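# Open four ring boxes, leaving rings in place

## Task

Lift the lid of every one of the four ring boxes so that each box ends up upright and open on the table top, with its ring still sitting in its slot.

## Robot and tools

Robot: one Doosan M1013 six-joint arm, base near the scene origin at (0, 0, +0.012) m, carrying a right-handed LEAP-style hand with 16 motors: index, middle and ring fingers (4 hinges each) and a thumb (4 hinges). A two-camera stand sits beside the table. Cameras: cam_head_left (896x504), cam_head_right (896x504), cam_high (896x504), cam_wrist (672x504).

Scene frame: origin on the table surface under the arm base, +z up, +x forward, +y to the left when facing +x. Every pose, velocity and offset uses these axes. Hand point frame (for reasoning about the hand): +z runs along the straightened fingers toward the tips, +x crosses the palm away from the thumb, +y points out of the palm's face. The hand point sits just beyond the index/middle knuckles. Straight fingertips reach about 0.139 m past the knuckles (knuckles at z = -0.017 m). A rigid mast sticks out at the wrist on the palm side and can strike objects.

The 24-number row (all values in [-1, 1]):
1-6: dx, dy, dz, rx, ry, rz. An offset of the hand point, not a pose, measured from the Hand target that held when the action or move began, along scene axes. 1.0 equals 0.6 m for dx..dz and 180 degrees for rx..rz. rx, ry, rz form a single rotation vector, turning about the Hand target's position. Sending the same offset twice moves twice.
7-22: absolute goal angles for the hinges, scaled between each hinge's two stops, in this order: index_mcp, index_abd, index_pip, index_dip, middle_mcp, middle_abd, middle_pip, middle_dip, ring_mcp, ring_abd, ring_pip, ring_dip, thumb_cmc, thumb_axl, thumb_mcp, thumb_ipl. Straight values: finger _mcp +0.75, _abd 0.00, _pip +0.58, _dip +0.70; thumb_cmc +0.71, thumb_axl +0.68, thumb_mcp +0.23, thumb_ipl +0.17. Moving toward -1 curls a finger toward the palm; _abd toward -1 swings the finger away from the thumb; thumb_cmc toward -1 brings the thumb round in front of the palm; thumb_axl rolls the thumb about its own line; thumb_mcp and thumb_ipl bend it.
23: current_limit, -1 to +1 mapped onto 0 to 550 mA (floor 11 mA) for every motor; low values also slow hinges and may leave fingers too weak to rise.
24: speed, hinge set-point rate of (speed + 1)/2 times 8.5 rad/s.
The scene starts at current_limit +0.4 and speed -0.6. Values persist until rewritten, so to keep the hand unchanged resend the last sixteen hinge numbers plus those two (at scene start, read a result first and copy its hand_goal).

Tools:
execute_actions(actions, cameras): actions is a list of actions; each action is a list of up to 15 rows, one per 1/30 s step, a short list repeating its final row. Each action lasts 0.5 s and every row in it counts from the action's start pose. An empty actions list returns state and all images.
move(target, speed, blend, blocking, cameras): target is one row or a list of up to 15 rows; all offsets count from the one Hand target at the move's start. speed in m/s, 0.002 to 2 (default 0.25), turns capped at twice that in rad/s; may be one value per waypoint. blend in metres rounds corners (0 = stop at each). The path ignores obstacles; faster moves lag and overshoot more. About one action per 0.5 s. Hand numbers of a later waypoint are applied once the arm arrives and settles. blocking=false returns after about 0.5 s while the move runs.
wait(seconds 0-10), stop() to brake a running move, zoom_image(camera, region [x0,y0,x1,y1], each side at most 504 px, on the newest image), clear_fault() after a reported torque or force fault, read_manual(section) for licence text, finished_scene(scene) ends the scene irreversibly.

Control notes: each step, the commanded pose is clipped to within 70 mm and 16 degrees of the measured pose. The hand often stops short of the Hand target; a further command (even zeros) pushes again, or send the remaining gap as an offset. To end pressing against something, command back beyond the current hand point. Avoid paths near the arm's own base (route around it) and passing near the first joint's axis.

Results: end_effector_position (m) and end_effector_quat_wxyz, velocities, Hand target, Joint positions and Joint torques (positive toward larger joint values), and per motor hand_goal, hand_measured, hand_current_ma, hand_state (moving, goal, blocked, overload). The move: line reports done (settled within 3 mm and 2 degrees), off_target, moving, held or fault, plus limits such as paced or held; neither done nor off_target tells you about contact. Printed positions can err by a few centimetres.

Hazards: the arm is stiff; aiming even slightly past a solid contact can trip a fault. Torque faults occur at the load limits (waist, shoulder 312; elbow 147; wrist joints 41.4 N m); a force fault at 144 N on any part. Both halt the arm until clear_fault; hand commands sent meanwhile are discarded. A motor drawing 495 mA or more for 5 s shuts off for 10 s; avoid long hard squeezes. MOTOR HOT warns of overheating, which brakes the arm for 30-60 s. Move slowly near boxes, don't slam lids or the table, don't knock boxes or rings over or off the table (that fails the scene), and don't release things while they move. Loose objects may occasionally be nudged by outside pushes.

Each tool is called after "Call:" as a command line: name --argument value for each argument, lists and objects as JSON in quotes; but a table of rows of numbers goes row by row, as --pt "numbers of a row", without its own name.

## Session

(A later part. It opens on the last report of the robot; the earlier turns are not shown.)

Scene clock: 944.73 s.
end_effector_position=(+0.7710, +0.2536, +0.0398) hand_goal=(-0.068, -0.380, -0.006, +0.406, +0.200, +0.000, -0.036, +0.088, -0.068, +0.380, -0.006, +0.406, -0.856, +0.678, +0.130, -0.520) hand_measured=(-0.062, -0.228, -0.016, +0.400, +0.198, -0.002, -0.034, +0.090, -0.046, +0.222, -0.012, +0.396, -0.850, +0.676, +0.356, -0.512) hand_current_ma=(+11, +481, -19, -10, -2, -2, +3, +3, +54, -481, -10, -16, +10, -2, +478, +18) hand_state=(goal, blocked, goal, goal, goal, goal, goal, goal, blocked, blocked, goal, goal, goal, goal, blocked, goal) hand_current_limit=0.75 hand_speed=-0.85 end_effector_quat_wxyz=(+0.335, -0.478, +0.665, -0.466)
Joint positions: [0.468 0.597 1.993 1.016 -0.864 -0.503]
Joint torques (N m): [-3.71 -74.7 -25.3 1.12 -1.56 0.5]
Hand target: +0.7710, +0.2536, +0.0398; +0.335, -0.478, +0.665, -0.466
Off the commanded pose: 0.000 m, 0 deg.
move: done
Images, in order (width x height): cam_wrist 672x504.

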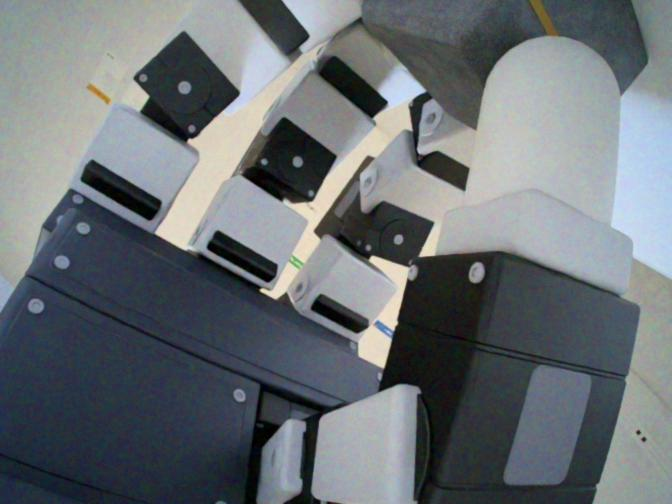

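Call:
move --pt "0 0 0 0 0 0 -0.068 -0.3 -0.007 0.406 0.3 0 -0.036 0.087 -0.068 0.3 -0.007 0.406 -0.857 0.678 0.6 -0.6 0.6 -0.7" --pt "0 0 0 0 0 0 -0.068 0.1 -0.007 0.406 0.4 0 -0.036 0.087 -0.068 -0.1 -0.007 0.406 -0.857 0.678 0.7 -0.6 0.6 -0.8" --pt "0 0 0 0 0 0 -0.068 0.3 -0.007 0.406 0.8 0 0.3 0.4 -0.068 -0.3 -0.007 0.406 -0.857 0.678 0.7 -0.6 0.6 -0.8" --pt "0 0 0 0 0 0 -0.068 0.3 -0.007 0.406 0.98 0 0.576 0.696 -0.068 -0.3 -0.007 0.406 -0.857 0.678 0.7 -0.6 0.6 -0.6" --cameras '["cam_wrist","cam_head_right","cam_high"]'

Call:
zoom_image --camera "cam_head_right" --region '[370, 140, 480, 240]'

Call:
zoom_image --camera "cam_wrist" --region '[340, 0, 672, 250]'

Scene clock: 961.00 s.
end_effector_position=(+0.7710, +0.2536, +0.0398) hand_goal=(-0.068, +0.300, -0.006, +0.406, +0.980, +0.000, +0.576, +0.696, -0.068, -0.300, -0.006, +0.406, -0.856, +0.678, +0.700, -0.600) hand_measured=(-0.072, +0.296, -0.008, +0.404, +0.960, -0.002, +0.568, +0.692, -0.072, -0.296, -0.008, +0.404, -0.850, +0.678, +0.694, -0.598) hand_current_ma=(-8, -6, -1, -3, -46, -2, -12, -4, -7, +6, -1, -3, +10, +0, -15, +4) hand_state=(goal, goal, goal, goal, blocked, goal, goal, goal, goal, goal, goal, goal, goal, goal, goal, goal) hand_current_limit=0.60 hand_speed=-0.60 end_effector_quat_wxyz=(+0.335, -0.478, +0.665, -0.466)
Joint positions: [0.468 0.597 1.993 1.016 -0.864 -0.503]
Joint torques (N m): [-3.1 -78.07 -26.39 0.92 -1.94 0.43]
Hand target: +0.7710, +0.2536, +0.0398; +0.335, -0.478, +0.665, -0.466
Off the commanded pose: 0.000 m, 0 deg.
move: done
Images, in order (width x height): cam_head_right 896x504, cam_high 896x504, cam_wrist 672x504.

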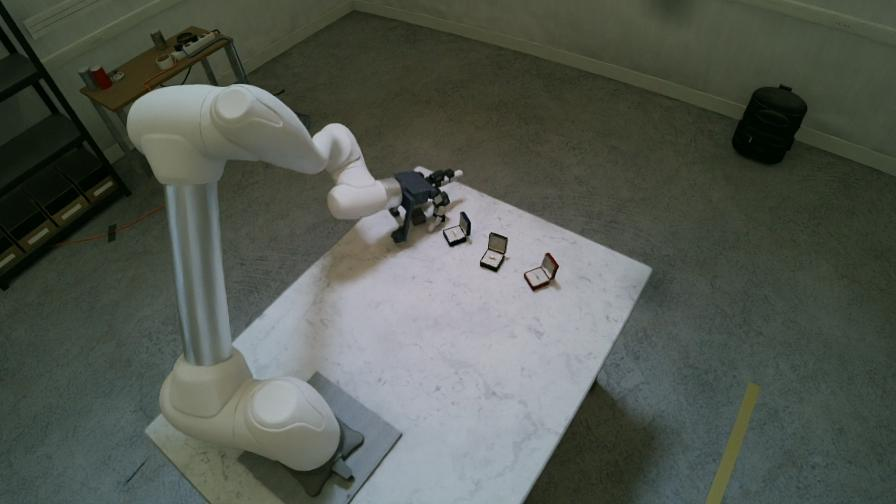

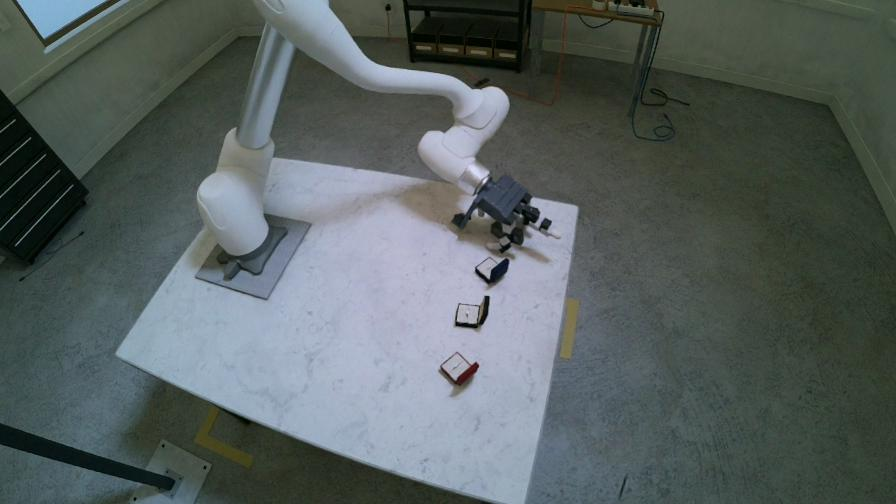

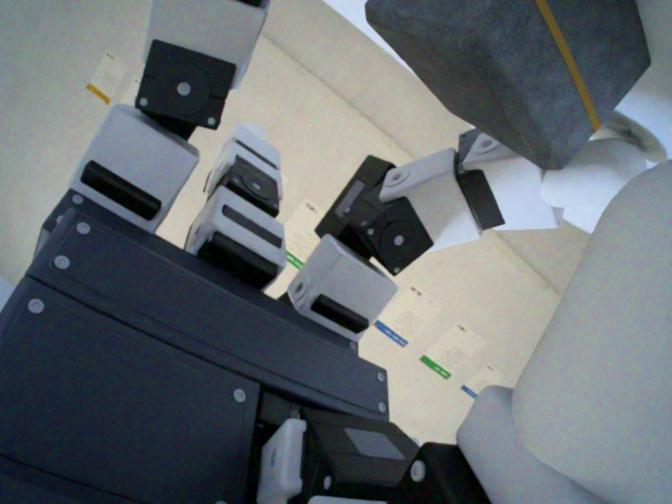

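Scaled by 4.582 from the camera's 896x504 image, which has a finer 1280x720 frame.

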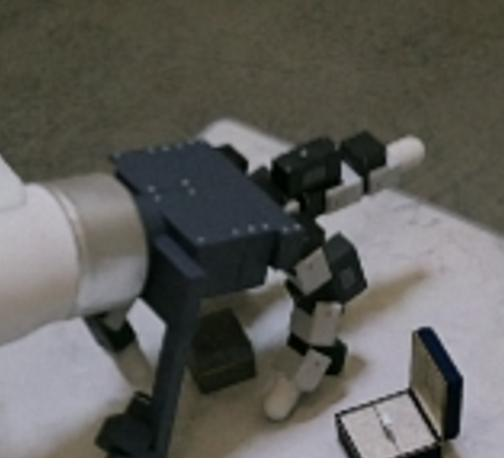

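Scaled by 1.518 from the camera's 672x504 image, which has a finer 960x720 frame.

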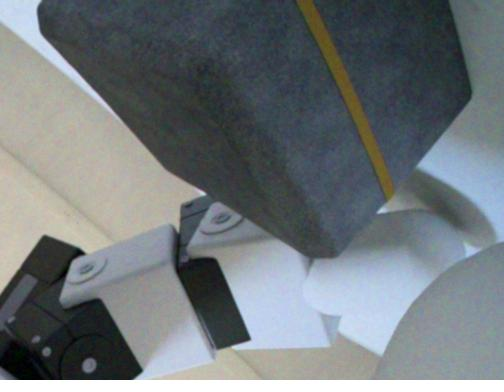

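Call:
move --pt "0 0 0.2 0 0 0 -0.068 0.3 -0.007 0.406 0.98 0 0.576 0.696 -0.068 -0.3 -0.007 0.406 -0.857 0.678 0.7 -0.55 0.6 -0.6" --pt "0 0.3 0.35 0 0 0 -0.068 0.35 -0.007 0.406 0.98 0 0.576 0.696 -0.068 -0.35 -0.007 0.406 -0.857 0.678 0.75 -0.55 0.6 -0.6" --cameras '["cam_head_right","cam_head_left","cam_high"]'

Call:
zoom_image --camera "cam_head_right" --region '[400, 190, 480, 250]'

Call:
zoom_image --camera "cam_high" --region '[460, 200, 540, 290]'

Scene clock: 972.57 s.
end_effector_position=(+0.7710, +0.4336, +0.2498) hand_goal=(-0.068, +0.350, -0.006, +0.406, +0.980, +0.000, +0.576, +0.696, -0.068, -0.350, -0.006, +0.406, -0.856, +0.678, +0.750, -0.550) hand_measured=(-0.072, +0.344, -0.008, +0.404, +0.962, -0.002, +0.570, +0.694, -0.072, -0.344, -0.008, +0.404, -0.850, +0.678, +0.742, -0.552) hand_current_ma=(-6, -6, -1, -3, -40, -2, -10, -3, -6, +6, -1, -3, +8, +0, -16, -3) hand_state=(goal, goal, goal, goal, goal, goal, goal, goal, goal, goal, goal, goal, goal, goal, goal, goal) hand_current_limit=0.60 hand_speed=-0.60 end_effector_quat_wxyz=(+0.335, -0.478, +0.665, -0.466)
Joint positions: [0.691 0.465 1.69 1.569 -0.897 -1.101]
Joint torques (N m): [-2.97 -77.42 -37.56 -0.81 -1.12 0.41]
Hand target: +0.7710, +0.4336, +0.2498; +0.335, -0.478, +0.665, -0.466
Off the commanded pose: 0.000 m, 0 deg.
move: done
Images, in order (width x height): cam_head_left 896x504, cam_head_right 896x504, cam_high 896x504.

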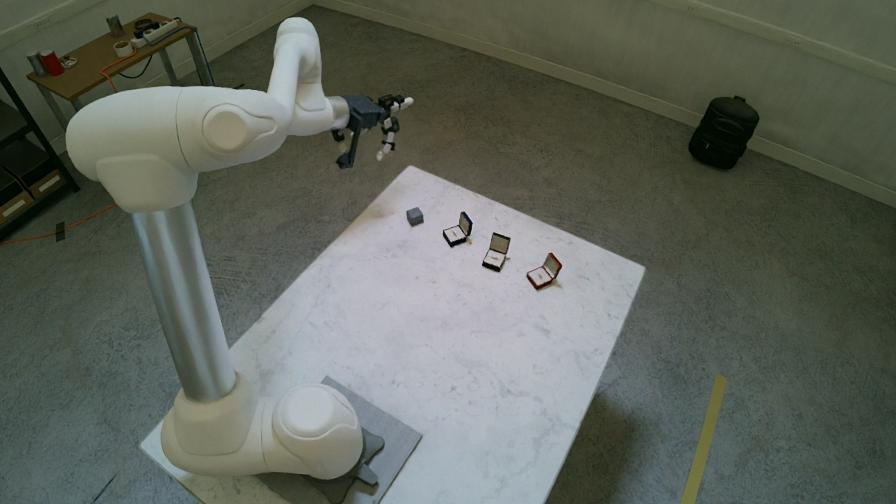

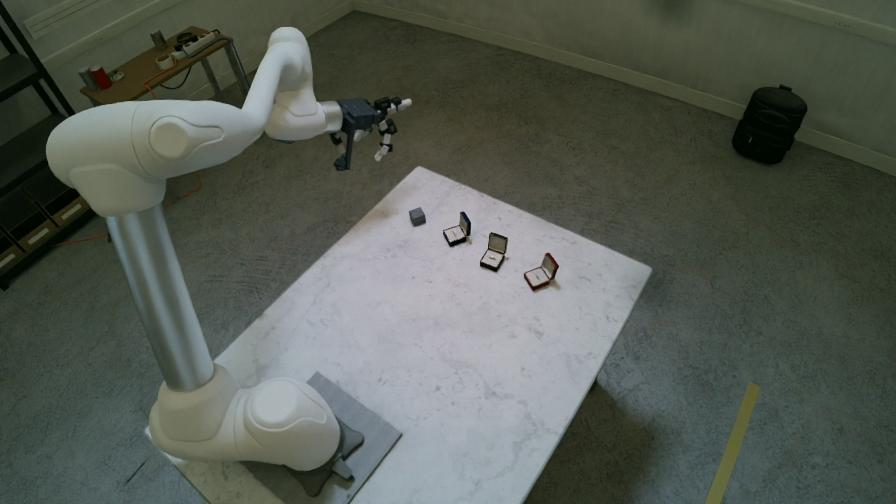

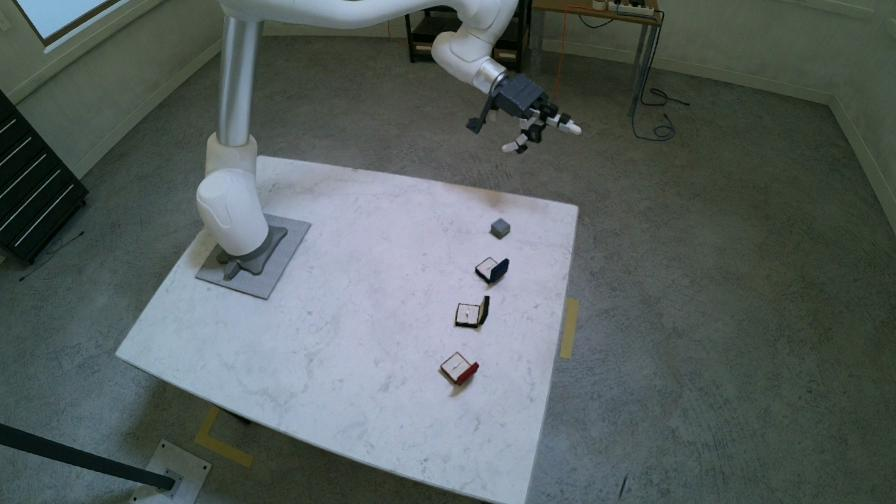

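Scaled by 6.300 from the camera's 896x504 image, which has a finer 1280x720 frame.

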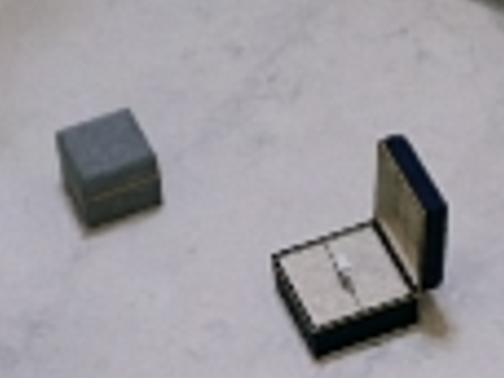

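Scaled by 5.600 from the camera's 896x504 image, which has a finer 1280x720 frame.

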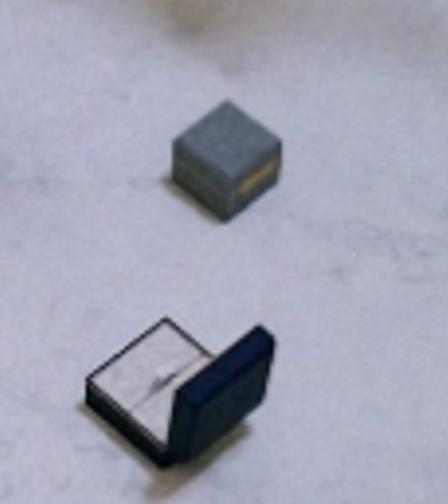

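Call:
move --pt "-0.0205 -0.2927 -0.25 0 0 -0.0444 -0.068 0.35 -0.007 0.406 0.98 0 0.576 0.696 -0.068 -0.35 -0.007 0.406 -0.857 0.678 0.75 -0.55 0.6 -0.6" --pt "-0.0205 -0.2927 -0.351 0 0 -0.0444 -0.068 0.35 -0.007 0.406 0.98 0 0.576 0.696 -0.068 -0.35 -0.007 0.406 -0.857 0.678 0.75 -0.55 0.6 -0.6" --speed '[0.25,0.1]' --cameras '["cam_wrist"]'

Call:
zoom_image --camera "cam_wrist" --region '[340, 0, 672, 250]'

Scene clock: 1007.27 s.
end_effector_position=(+0.7587, +0.2580, +0.0393) hand_goal=(-0.068, +0.350, -0.006, +0.406, +0.980, +0.000, +0.576, +0.696, -0.068, -0.350, -0.006, +0.406, -0.856, +0.678, +0.750, -0.550) hand_measured=(-0.072, +0.346, -0.008, +0.404, +0.962, -0.002, +0.570, +0.694, -0.072, -0.346, -0.008, +0.404, -0.850, +0.678, +0.744, -0.552) hand_current_ma=(-6, -5, -1, -3, -40, -2, -10, -3, -6, +6, -1, -3, +8, +0, -14, -3) hand_state=(goal, goal, goal, goal, goal, goal, goal, goal, goal, goal, goal, goal, goal, goal, goal, goal) hand_current_limit=0.60 hand_speed=-0.60 end_effector_quat_wxyz=(+0.301, -0.430, +0.697, -0.488)
Joint positions: [0.515 0.609 1.968 1.217 -0.948 -0.572]
Joint torques (N m): [-3.07 -79.8 -26.75 0.42 -1.89 0.38]
Hand target: +0.7587, +0.2580, +0.0392; +0.301, -0.430, +0.697, -0.488
Off the commanded pose: 0.000 m, 0 deg.
move: done
Images, in order (width x height): cam_wrist 672x504.

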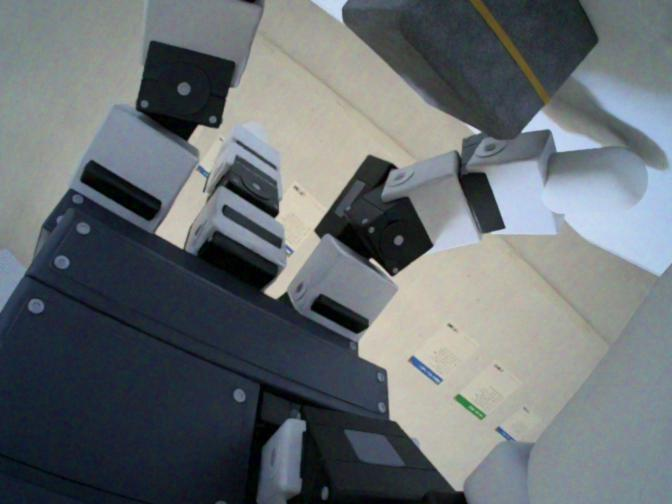

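Scaled by 1.518 from the camera's 672x504 image, which has a finer 960x720 frame.

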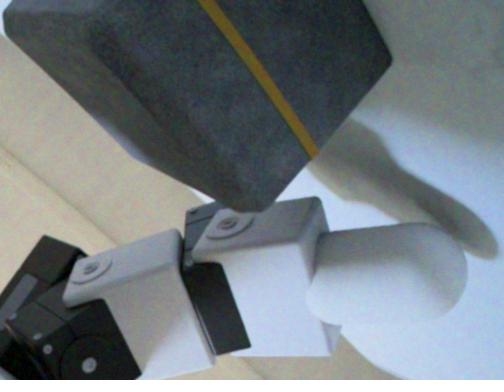

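Call:
move --pt "0 0 0 0 0 0 -0.068 -0.4 -0.007 0.406 0.98 0 0.576 0.696 -0.068 0.4 -0.007 0.406 -0.857 0.678 0.6 -0.54 0.78 -0.8" --pt "0 0 0 0 0 0 -0.068 -0.4 -0.007 0.406 0.4 0 -0.036 0.087 -0.068 0.4 -0.007 0.406 -0.857 0.678 0.5 -0.54 0.78 -0.8" --pt "0 0 0 0 0 0 -0.068 -0.4 -0.007 0.406 0.22 0 -0.036 0.087 -0.068 0.4 -0.007 0.406 -0.857 0.678 0.38 -0.54 0.78 -0.85" --pt "0 0 0 0 0 0 -0.068 -0.4 -0.007 0.406 0.22 0 -0.036 0.087 -0.068 0.4 -0.007 0.406 -0.857 0.678 0.13 -0.51 0.78 -0.85" --cameras '["cam_wrist"]'

Call:
zoom_image --camera "cam_wrist" --region '[340, 0, 672, 250]'

Call:
move --target '[0,0,0,0,0,0,-0.068,-0.4,-0.007,0.406,0.12,0,-0.036,0.087,-0.068,0.4,-0.007,0.406,-0.857,0.678,0.0,-0.85,1.0,-0.8]'

Call:
move --target '[0,0,0,0,0,0,-0.068,-0.4,-0.007,0.406,0.15,0,-0.036,0.087,-0.068,0.4,-0.007,0.406,-0.857,0.678,0.06,-0.85,0.75,-0.9]' --cameras '["cam_wrist"]'

Scene clock: 1025.83 s.
end_effector_position=(+0.7587, +0.2580, +0.0392) hand_goal=(-0.068, -0.400, -0.006, +0.406, +0.220, +0.000, -0.036, +0.088, -0.068, +0.400, -0.006, +0.406, -0.856, +0.678, +0.130, -0.510) hand_measured=(-0.082, -0.158, -0.016, +0.400, +0.286, -0.002, -0.018, +0.090, -0.078, +0.156, -0.016, +0.400, -0.852, +0.678, +0.222, -0.498) hand_current_ma=(-28, +489, -17, -10, +220, -2, +40, +3, -17, -489, -16, -8, +7, +0, +431, +31) hand_state=(goal, blocked, goal, goal, blocked, goal, goal, goal, goal, blocked, goal, goal, goal, goal, blocked, goal) hand_current_limit=0.78 hand_speed=-0.85 end_effector_quat_wxyz=(+0.301, -0.430, +0.697, -0.488)
Joint positions: [0.515 0.609 1.968 1.217 -0.949 -0.572]
Joint torques (N m): [-3.89 -74.68 -24.65 0.87 -1.04 0.45]
Hand target: +0.7587, +0.2580, +0.0392; +0.301, -0.430, +0.697, -0.488
Off the commanded pose: 0.000 m, 0 deg.
move: done
Images, in order (width x height): cam_wrist 672x504.

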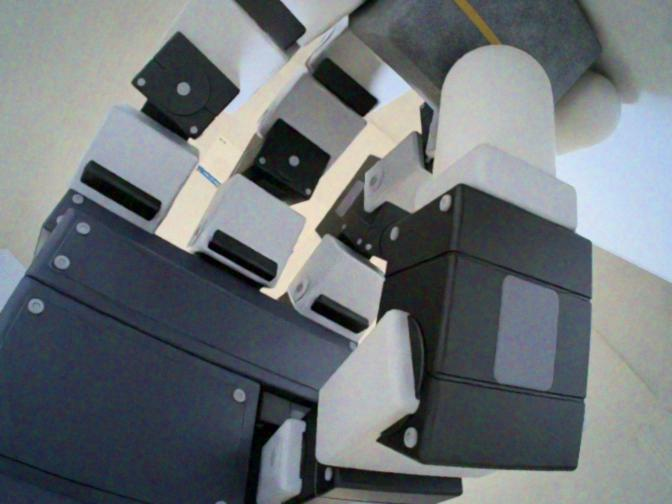

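Scaled by 1.518 from the camera's 672x504 image, which has a finer 960x720 frame.

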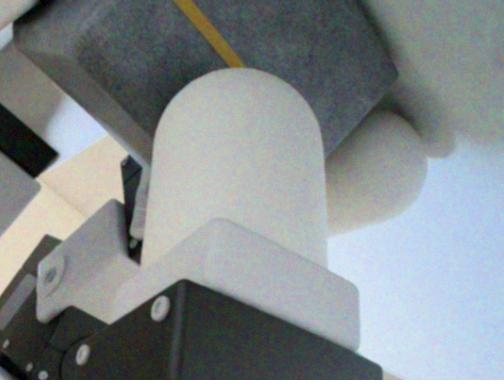

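Scene clock: 1026.80 s.
end_effector_position=(+0.7587, +0.2580, +0.0392) hand_goal=(-0.068, -0.400, -0.006, +0.406, +0.120, +0.000, -0.036, +0.088, -0.068, +0.400, -0.006, +0.406, -0.856, +0.678, +0.000, -0.850) hand_measured=(-0.084, -0.160, -0.024, +0.396, +0.262, -0.002, +0.000, +0.098, -0.082, +0.164, -0.022, +0.400, -0.856, +0.676, +0.004, -0.846) hand_current_ma=(-36, +550, -35, -18, +549, -1, +92, +19, -31, -550, -30, -8, -1, -2, +9, +7) hand_state=(goal, blocked, goal, goal, blocked, goal, blocked, goal, goal, blocked, goal, goal, goal, goal, goal, goal) hand_current_limit=1.00 hand_speed=-0.80 end_effector_quat_wxyz=(+0.301, -0.430, +0.697, -0.488)
Joint positions: [0.515 0.609 1.968 1.217 -0.949 -0.572]
Joint torques (N m): [-2.14 -76.85 -24.72 0.87 -0.97 0.45]
Hand target: +0.7587, +0.2580, +0.0392; +0.301, -0.430, +0.697, -0.488
Off the commanded pose: 0.000 m, 0 deg.
move: done

Scene clock: 1027.30 s.
end_effector_position=(+0.7587, +0.2580, +0.0392) hand_goal=(-0.068, -0.400, -0.006, +0.406, +0.150, +0.000, -0.036, +0.088, -0.068, +0.400, -0.006, +0.406, -0.856, +0.678, +0.060, -0.850) hand_measured=(-0.084, -0.160, -0.024, +0.396, +0.262, -0.002, +0.000, +0.098, -0.082, +0.164, -0.022, +0.400, -0.852, +0.682, +0.044, -0.860) hand_current_ma=(-36, +481, -35, -18, +429, -1, +92, +19, -31, -481, -30, -8, +6, +6, -43, -26) hand_state=(goal, blocked, goal, goal, blocked, goal, blocked, goal, goal, blocked, goal, goal, goal, goal, goal, goal) hand_current_limit=0.75 hand_speed=-0.90 end_effector_quat_wxyz=(+0.301, -0.430, +0.697, -0.488)
Joint positions: [0.515 0.609 1.968 1.217 -0.949 -0.572]
Joint torques (N m): [-2.14 -77.09 -24.72 0.87 -1.03 0.43]
Hand target: +0.7587, +0.2580, +0.0392; +0.301, -0.430, +0.697, -0.488
Off the commanded pose: 0.000 m, 0 deg.
move: done
Images, in order (width x height): cam_wrist 672x504.

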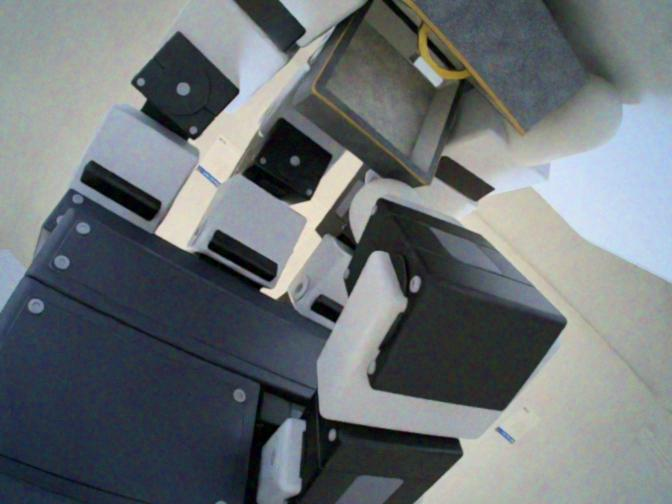

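Call:
move --pt "0 0 0 0 0 0 -0.068 -0.4 -0.007 0.406 0.4 0 -0.036 0.087 -0.068 0.4 -0.007 0.406 -0.857 0.678 0.03 -0.79 0.75 -0.6" --pt "0 0 0 0 0 0 -0.068 -0.4 -0.007 0.406 0.6 0 -0.036 0.087 -0.068 0.4 -0.007 0.406 -0.857 0.678 -0.1 -0.73 0.75 -0.6" --pt "0 0 0 0 0 0 -0.068 -0.4 -0.007 0.406 0.98 0 0.3 0.4 -0.068 0.4 -0.007 0.406 -0.857 0.678 -0.2 -0.6 0.75 -0.6" --pt "0 0 0 0 0 0 -0.068 -0.4 -0.007 0.406 0.98 0 0.55 0.65 -0.068 0.4 -0.007 0.406 -0.857 0.678 -0.4 -0.4 0.75 -0.6" --pt "0 0 0 0 0 0 -0.068 -0.4 -0.007 0.406 0.98 0 0.576 0.696 -0.068 0.4 -0.007 0.406 -0.857 0.678 -0.7 -0.2 0.75 -0.7" --pt "0 0 0 0 0 0 -0.068 -0.4 -0.007 0.406 0.98 0 0.576 0.696 -0.068 0.4 -0.007 0.406 -0.857 0.678 -0.85 -0.0 0.75 -0.7" --cameras '["cam_wrist","cam_head_left"]'

Call:
zoom_image --camera "cam_head_left" --region '[370, 140, 480, 240]'

Scene clock: 1043.93 s.
end_effector_position=(+0.7587, +0.2580, +0.0392) hand_goal=(-0.068, -0.400, -0.006, +0.406, +0.980, +0.000, +0.576, +0.696, -0.068, +0.400, -0.006, +0.406, -0.856, +0.678, -0.850, +0.000) hand_measured=(-0.068, -0.160, -0.022, +0.396, +0.960, -0.002, +0.568, +0.692, -0.068, +0.164, -0.018, +0.400, -0.868, +0.648, -0.730, +0.018) hand_current_ma=(+0, +481, -30, -16, -47, -1, -12, -4, -1, -481, -22, -8, -23, -92, +481, +56) hand_state=(goal, blocked, goal, goal, blocked, goal, goal, goal, goal, blocked, goal, goal, goal, blocked, blocked, goal) hand_current_limit=0.75 hand_speed=-0.70 end_effector_quat_wxyz=(+0.301, -0.430, +0.697, -0.488)
Joint positions: [0.515 0.609 1.968 1.217 -0.949 -0.572]
Joint torques (N m): [-3.11 -78.94 -26.57 0.46 -1.82 0.45]
Hand target: +0.7587, +0.2580, +0.0392; +0.301, -0.430, +0.697, -0.488
Off the commanded pose: 0.000 m, 0 deg.
move: done
Images, in order (width x height): cam_head_left 896x504, cam_wrist 672x504.

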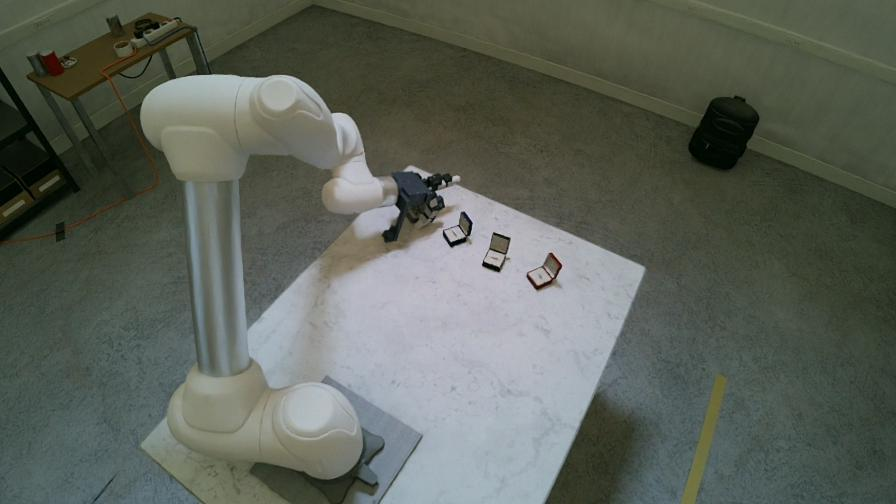

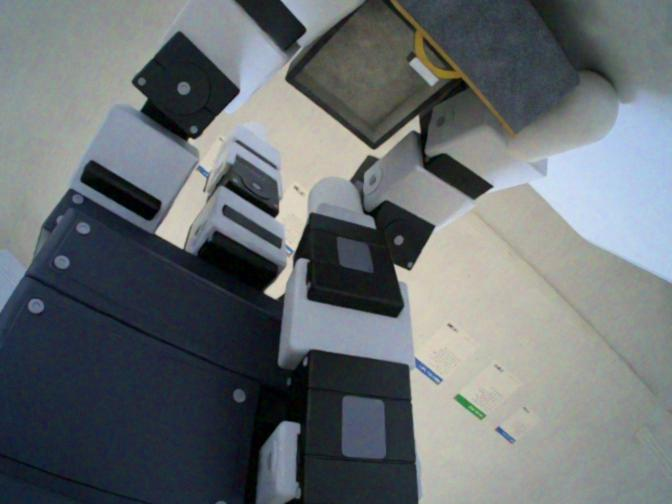

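Scaled by 4.582 from the camera's 896x504 image, which has a finer 1280x720 frame.

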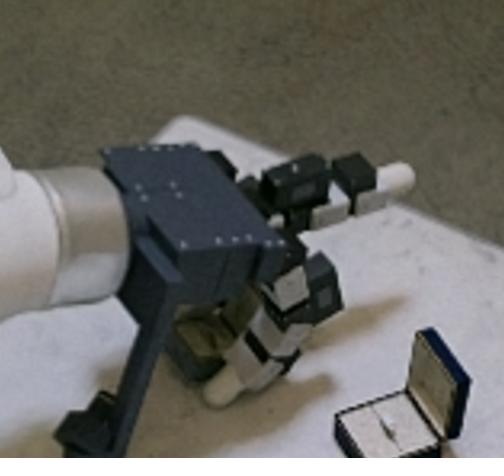

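Call:
move --pt "0 0 0 0 0 0 -0.068 -0.4 -0.007 0.406 0.98 0 0.576 0.696 -0.068 0.4 -0.007 0.406 -0.857 0.678 -0.7 -0.2 0.75 -0.7" --pt "0 0 0 0 0 0 -0.068 -0.4 -0.007 0.406 0.98 0 0.576 0.696 -0.068 0.4 -0.007 0.406 -0.857 0.678 -0.4 -0.3 0.75 -0.7" --pt "0 0 0 0 0 0 -0.068 -0.4 -0.007 0.406 0.98 0 0.576 0.696 -0.068 0.4 -0.007 0.406 -0.857 0.678 0.1 -0.4 0.75 -0.7" --cameras '["cam_wrist","cam_head_left"]'

Call:
zoom_image --camera "cam_head_left" --region '[370, 140, 480, 240]'

Scene clock: 1058.63 s.
end_effector_position=(+0.7587, +0.2580, +0.0392) hand_goal=(-0.068, -0.400, -0.006, +0.406, +0.980, +0.000, +0.576, +0.696, -0.068, +0.400, -0.006, +0.406, -0.856, +0.678, +0.100, -0.400) hand_measured=(-0.078, -0.160, -0.022, +0.398, +0.960, -0.002, +0.568, +0.692, -0.068, +0.164, -0.018, +0.400, -0.854, +0.678, +0.092, -0.402) hand_current_ma=(-16, +481, -30, -13, -47, -1, -12, -4, -1, -481, -22, -8, +2, +1, -19, -4) hand_state=(goal, blocked, goal, goal, blocked, goal, goal, goal, goal, blocked, goal, goal, goal, goal, goal, goal) hand_current_limit=0.75 hand_speed=-0.70 end_effector_quat_wxyz=(+0.301, -0.430, +0.697, -0.488)
Joint positions: [0.515 0.609 1.968 1.217 -0.949 -0.572]
Joint torques (N m): [-3.25 -79.47 -26.84 0.39 -1.96 0.44]
Hand target: +0.7587, +0.2580, +0.0392; +0.301, -0.430, +0.697, -0.488
Off the commanded pose: 0.000 m, 0 deg.
move: done
Images, in order (width x height): cam_head_left 896x504, cam_wrist 672x504.

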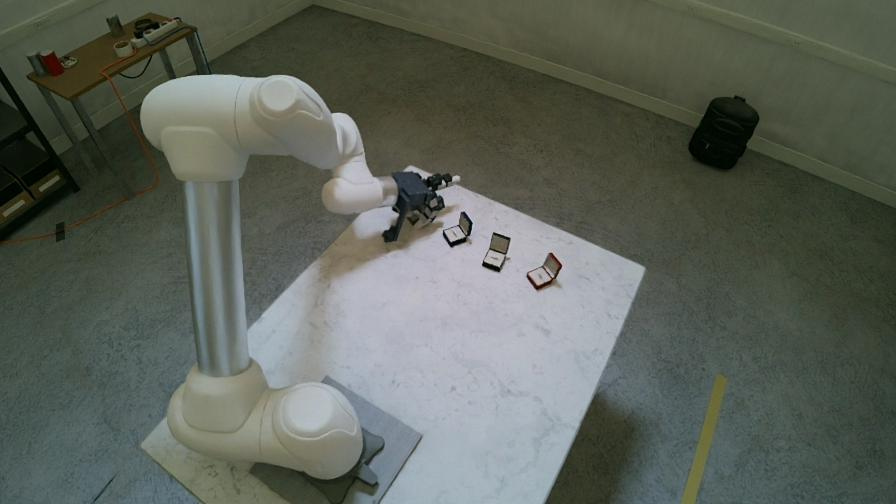

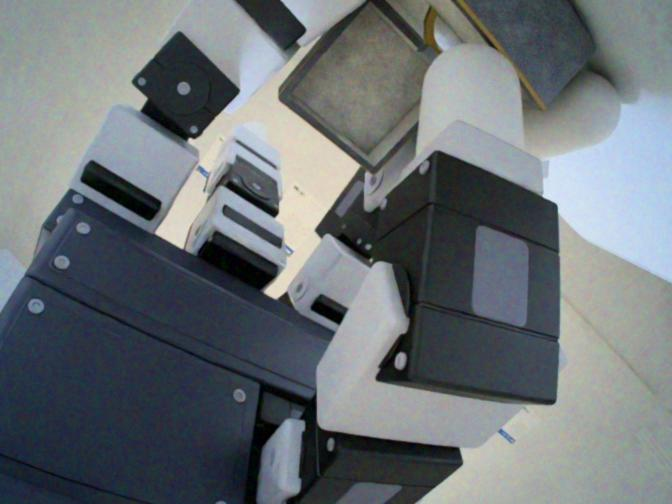

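Scaled by 4.582 from the camera's 896x504 image, which has a finer 1280x720 frame.

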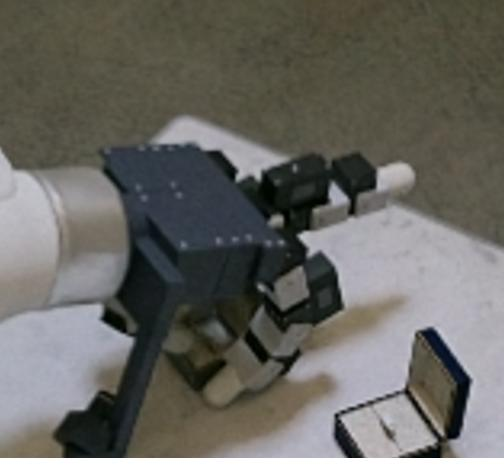

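Call:
move --pt "0 0 0 0 0 0 -0.068 -0.4 -0.007 0.406 0.98 0 0.576 0.696 -0.068 0.4 -0.007 0.406 -0.857 0.678 0.6 -0.5 0.75 -0.6" --pt "0 0 0 0 0 0 -0.068 -0.4 -0.007 0.406 0.98 0 0.576 0.696 -0.068 0.4 -0.007 0.406 -0.857 0.678 0.7 -0.5 0.6 -0.6" --cameras '["cam_wrist"]'

Scene clock: 1083.20 s.
end_effector_position=(+0.7587, +0.2580, +0.0392) hand_goal=(-0.068, -0.400, -0.006, +0.406, +0.980, +0.000, +0.576, +0.696, -0.068, +0.400, -0.006, +0.406, -0.856, +0.678, +0.700, -0.500) hand_measured=(-0.078, -0.160, -0.022, +0.398, +0.960, -0.002, +0.568, +0.692, -0.068, +0.164, -0.018, +0.400, -0.854, +0.678, +0.692, -0.498) hand_current_ma=(-16, +440, -30, -13, -47, -1, -12, -4, -1, -440, -22, -8, +2, +1, -15, +4) hand_state=(goal, blocked, goal, goal, blocked, goal, goal, goal, goal, blocked, goal, goal, goal, goal, goal, goal) hand_current_limit=0.60 hand_speed=-0.60 end_effector_quat_wxyz=(+0.301, -0.430, +0.697, -0.488)
Joint positions: [0.515 0.609 1.968 1.217 -0.949 -0.572]
Joint torques (N m): [-3.01 -79.42 -26.87 0.47 -1.96 0.46]
Hand target: +0.7587, +0.2580, +0.0392; +0.301, -0.430, +0.697, -0.488
Off the commanded pose: 0.000 m, 0 deg.
move: done
Images, in order (width x height): cam_wrist 672x504.

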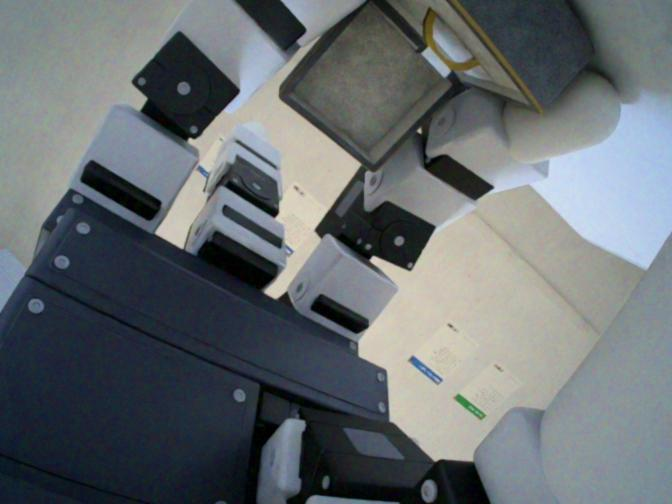

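Lid open, ring visible. Release slowly and rise.

Call:
move --pt "0 0 0 0 0 0 -0.068 0 -0.007 0.406 0.98 0 0.576 0.696 -0.068 0 -0.007 0.406 -0.857 0.678 0.7 -0.5 0.6 -0.9" --pt "0 0 0 0 0 0 -0.068 0.3 -0.007 0.406 0.98 0 0.576 0.696 -0.068 -0.3 -0.007 0.406 -0.857 0.678 0.7 -0.5 0.6 -0.8" --cameras '["cam_wrist"]'

Call:
zoom_image --camera "cam_wrist" --region '[200, 0, 672, 250]'

Scene clock: 1090.43 s.
end_effector_position=(+0.7587, +0.2580, +0.0392) hand_goal=(-0.068, +0.300, -0.006, +0.406, +0.980, +0.000, +0.576, +0.696, -0.068, -0.300, -0.006, +0.406, -0.856, +0.678, +0.700, -0.500) hand_measured=(-0.074, +0.296, -0.008, +0.404, +0.960, -0.002, +0.568, +0.692, -0.072, -0.296, -0.008, +0.404, -0.854, +0.678, +0.692, -0.498) hand_current_ma=(-8, -6, -1, -3, -47, -1, -12, -4, -7, +6, -1, -3, +2, +1, -15, +4) hand_state=(goal, goal, goal, goal, blocked, goal, goal, goal, goal, goal, goal, goal, goal, goal, goal, goal) hand_current_limit=0.60 hand_speed=-0.80 end_effector_quat_wxyz=(+0.301, -0.430, +0.697, -0.488)
Joint positions: [0.515 0.609 1.968 1.217 -0.949 -0.572]
Joint torques (N m): [-3.03 -79.36 -26.73 0.41 -1.94 0.4]
Hand target: +0.7587, +0.2580, +0.0392; +0.301, -0.430, +0.697, -0.488
Off the commanded pose: 0.000 m, 0 deg.
move: done
Images, in order (width x height): cam_wrist 672x504.

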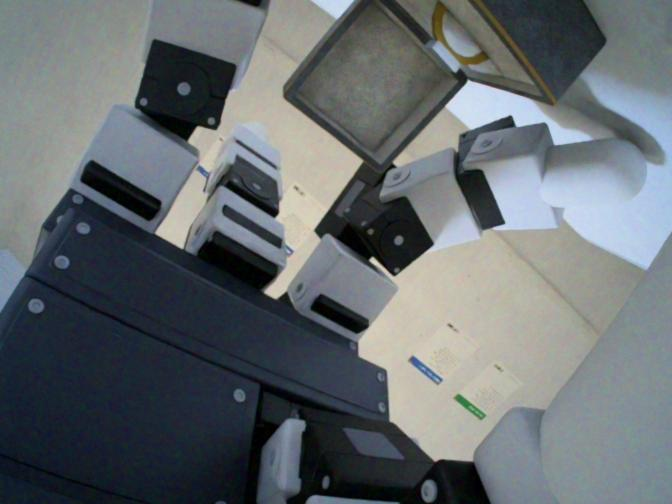

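Scaled by 1.068 from the camera's 672x504 image, which has a finer 960x720 frame.

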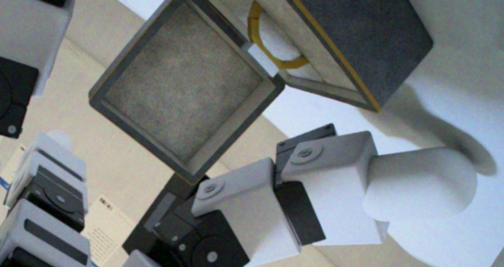

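Call:
move --target '[0,0,0.38,0,0,0,-0.068,0.3,-0.007,0.406,0.98,0,0.576,0.696,-0.068,-0.3,-0.007,0.406,-0.857,0.678,0.7,-0.5,0.6,-0.8]' --speed 0.2 --cameras '["all"]'

Call:
zoom_image --camera "cam_high" --region '[340, 160, 600, 340]'

Scene clock: 1097.87 s.
end_effector_position=(+0.7587, +0.2580, +0.2672) hand_goal=(-0.068, +0.300, -0.006, +0.406, +0.980, +0.000, +0.576, +0.696, -0.068, -0.300, -0.006, +0.406, -0.856, +0.678, +0.700, -0.500) hand_measured=(-0.072, +0.296, -0.008, +0.404, +0.962, -0.002, +0.570, +0.694, -0.072, -0.296, -0.008, +0.404, -0.854, +0.678, +0.694, -0.498) hand_current_ma=(-7, -5, -1, -3, -42, -1, -10, -4, -6, +5, -1, -3, +2, +1, -13, +4) hand_state=(goal, goal, goal, goal, goal, goal, goal, goal, goal, goal, goal, goal, goal, goal, goal, goal) hand_current_limit=0.60 hand_speed=-0.80 end_effector_quat_wxyz=(+0.301, -0.430, +0.697, -0.488)
Joint positions: [0.516 0.327 1.86 1.521 -0.869 -1.059]
Joint torques (N m): [-2.93 -64.93 -36.72 -0.69 -1.18 0.36]
Hand target: +0.7587, +0.2580, +0.2672; +0.301, -0.430, +0.697, -0.488
Off the commanded pose: 0.000 m, 0 deg.
move: done

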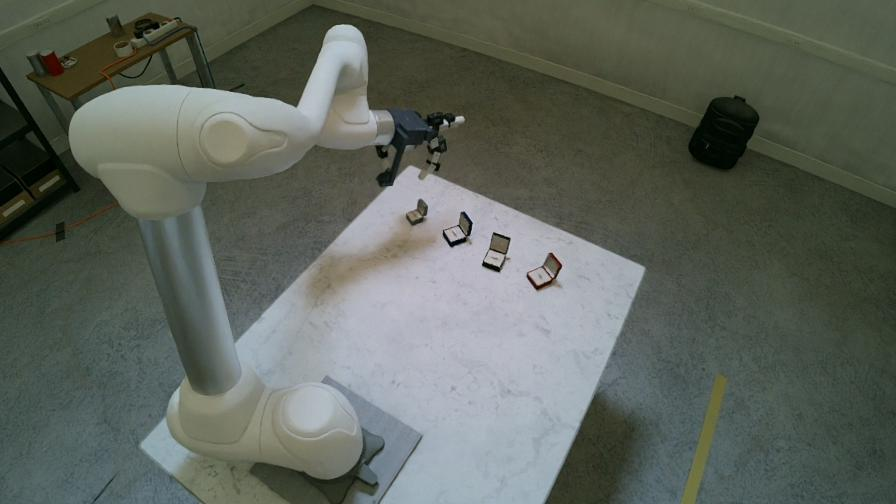

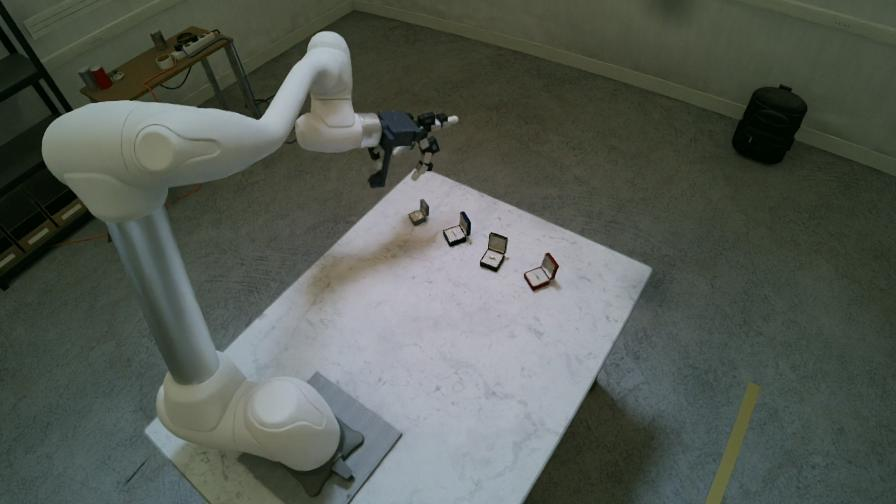

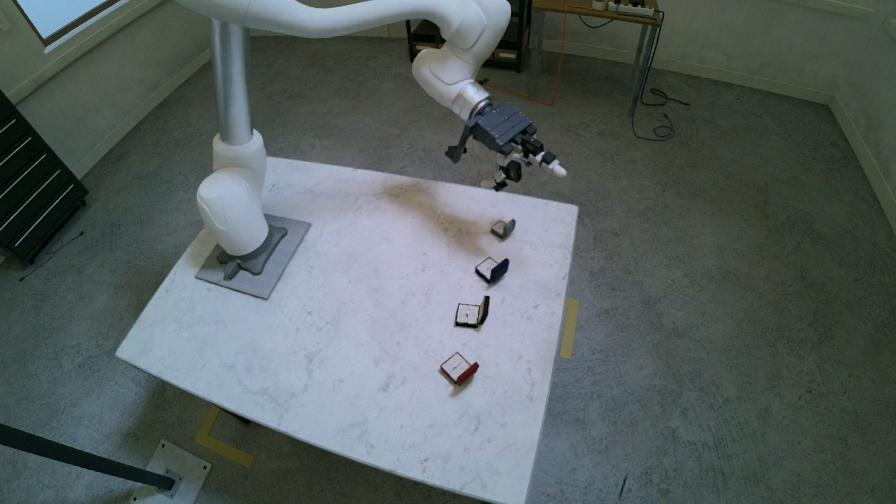

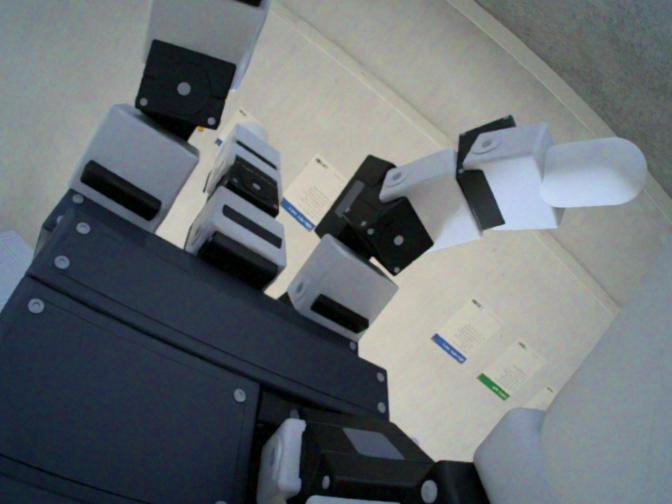

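Scaled by 1.938 from the camera's 896x504 image, which has a finer 1280x720 frame.

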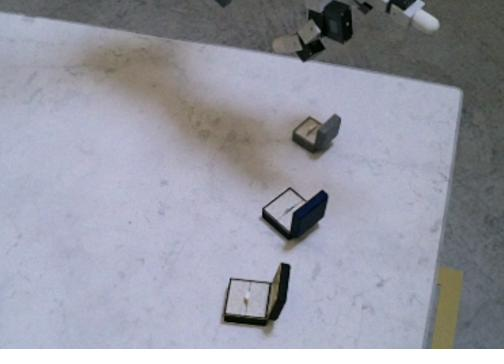

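All four open.

Call:
finished_scene --scene 2

The scene is finished: the task was done.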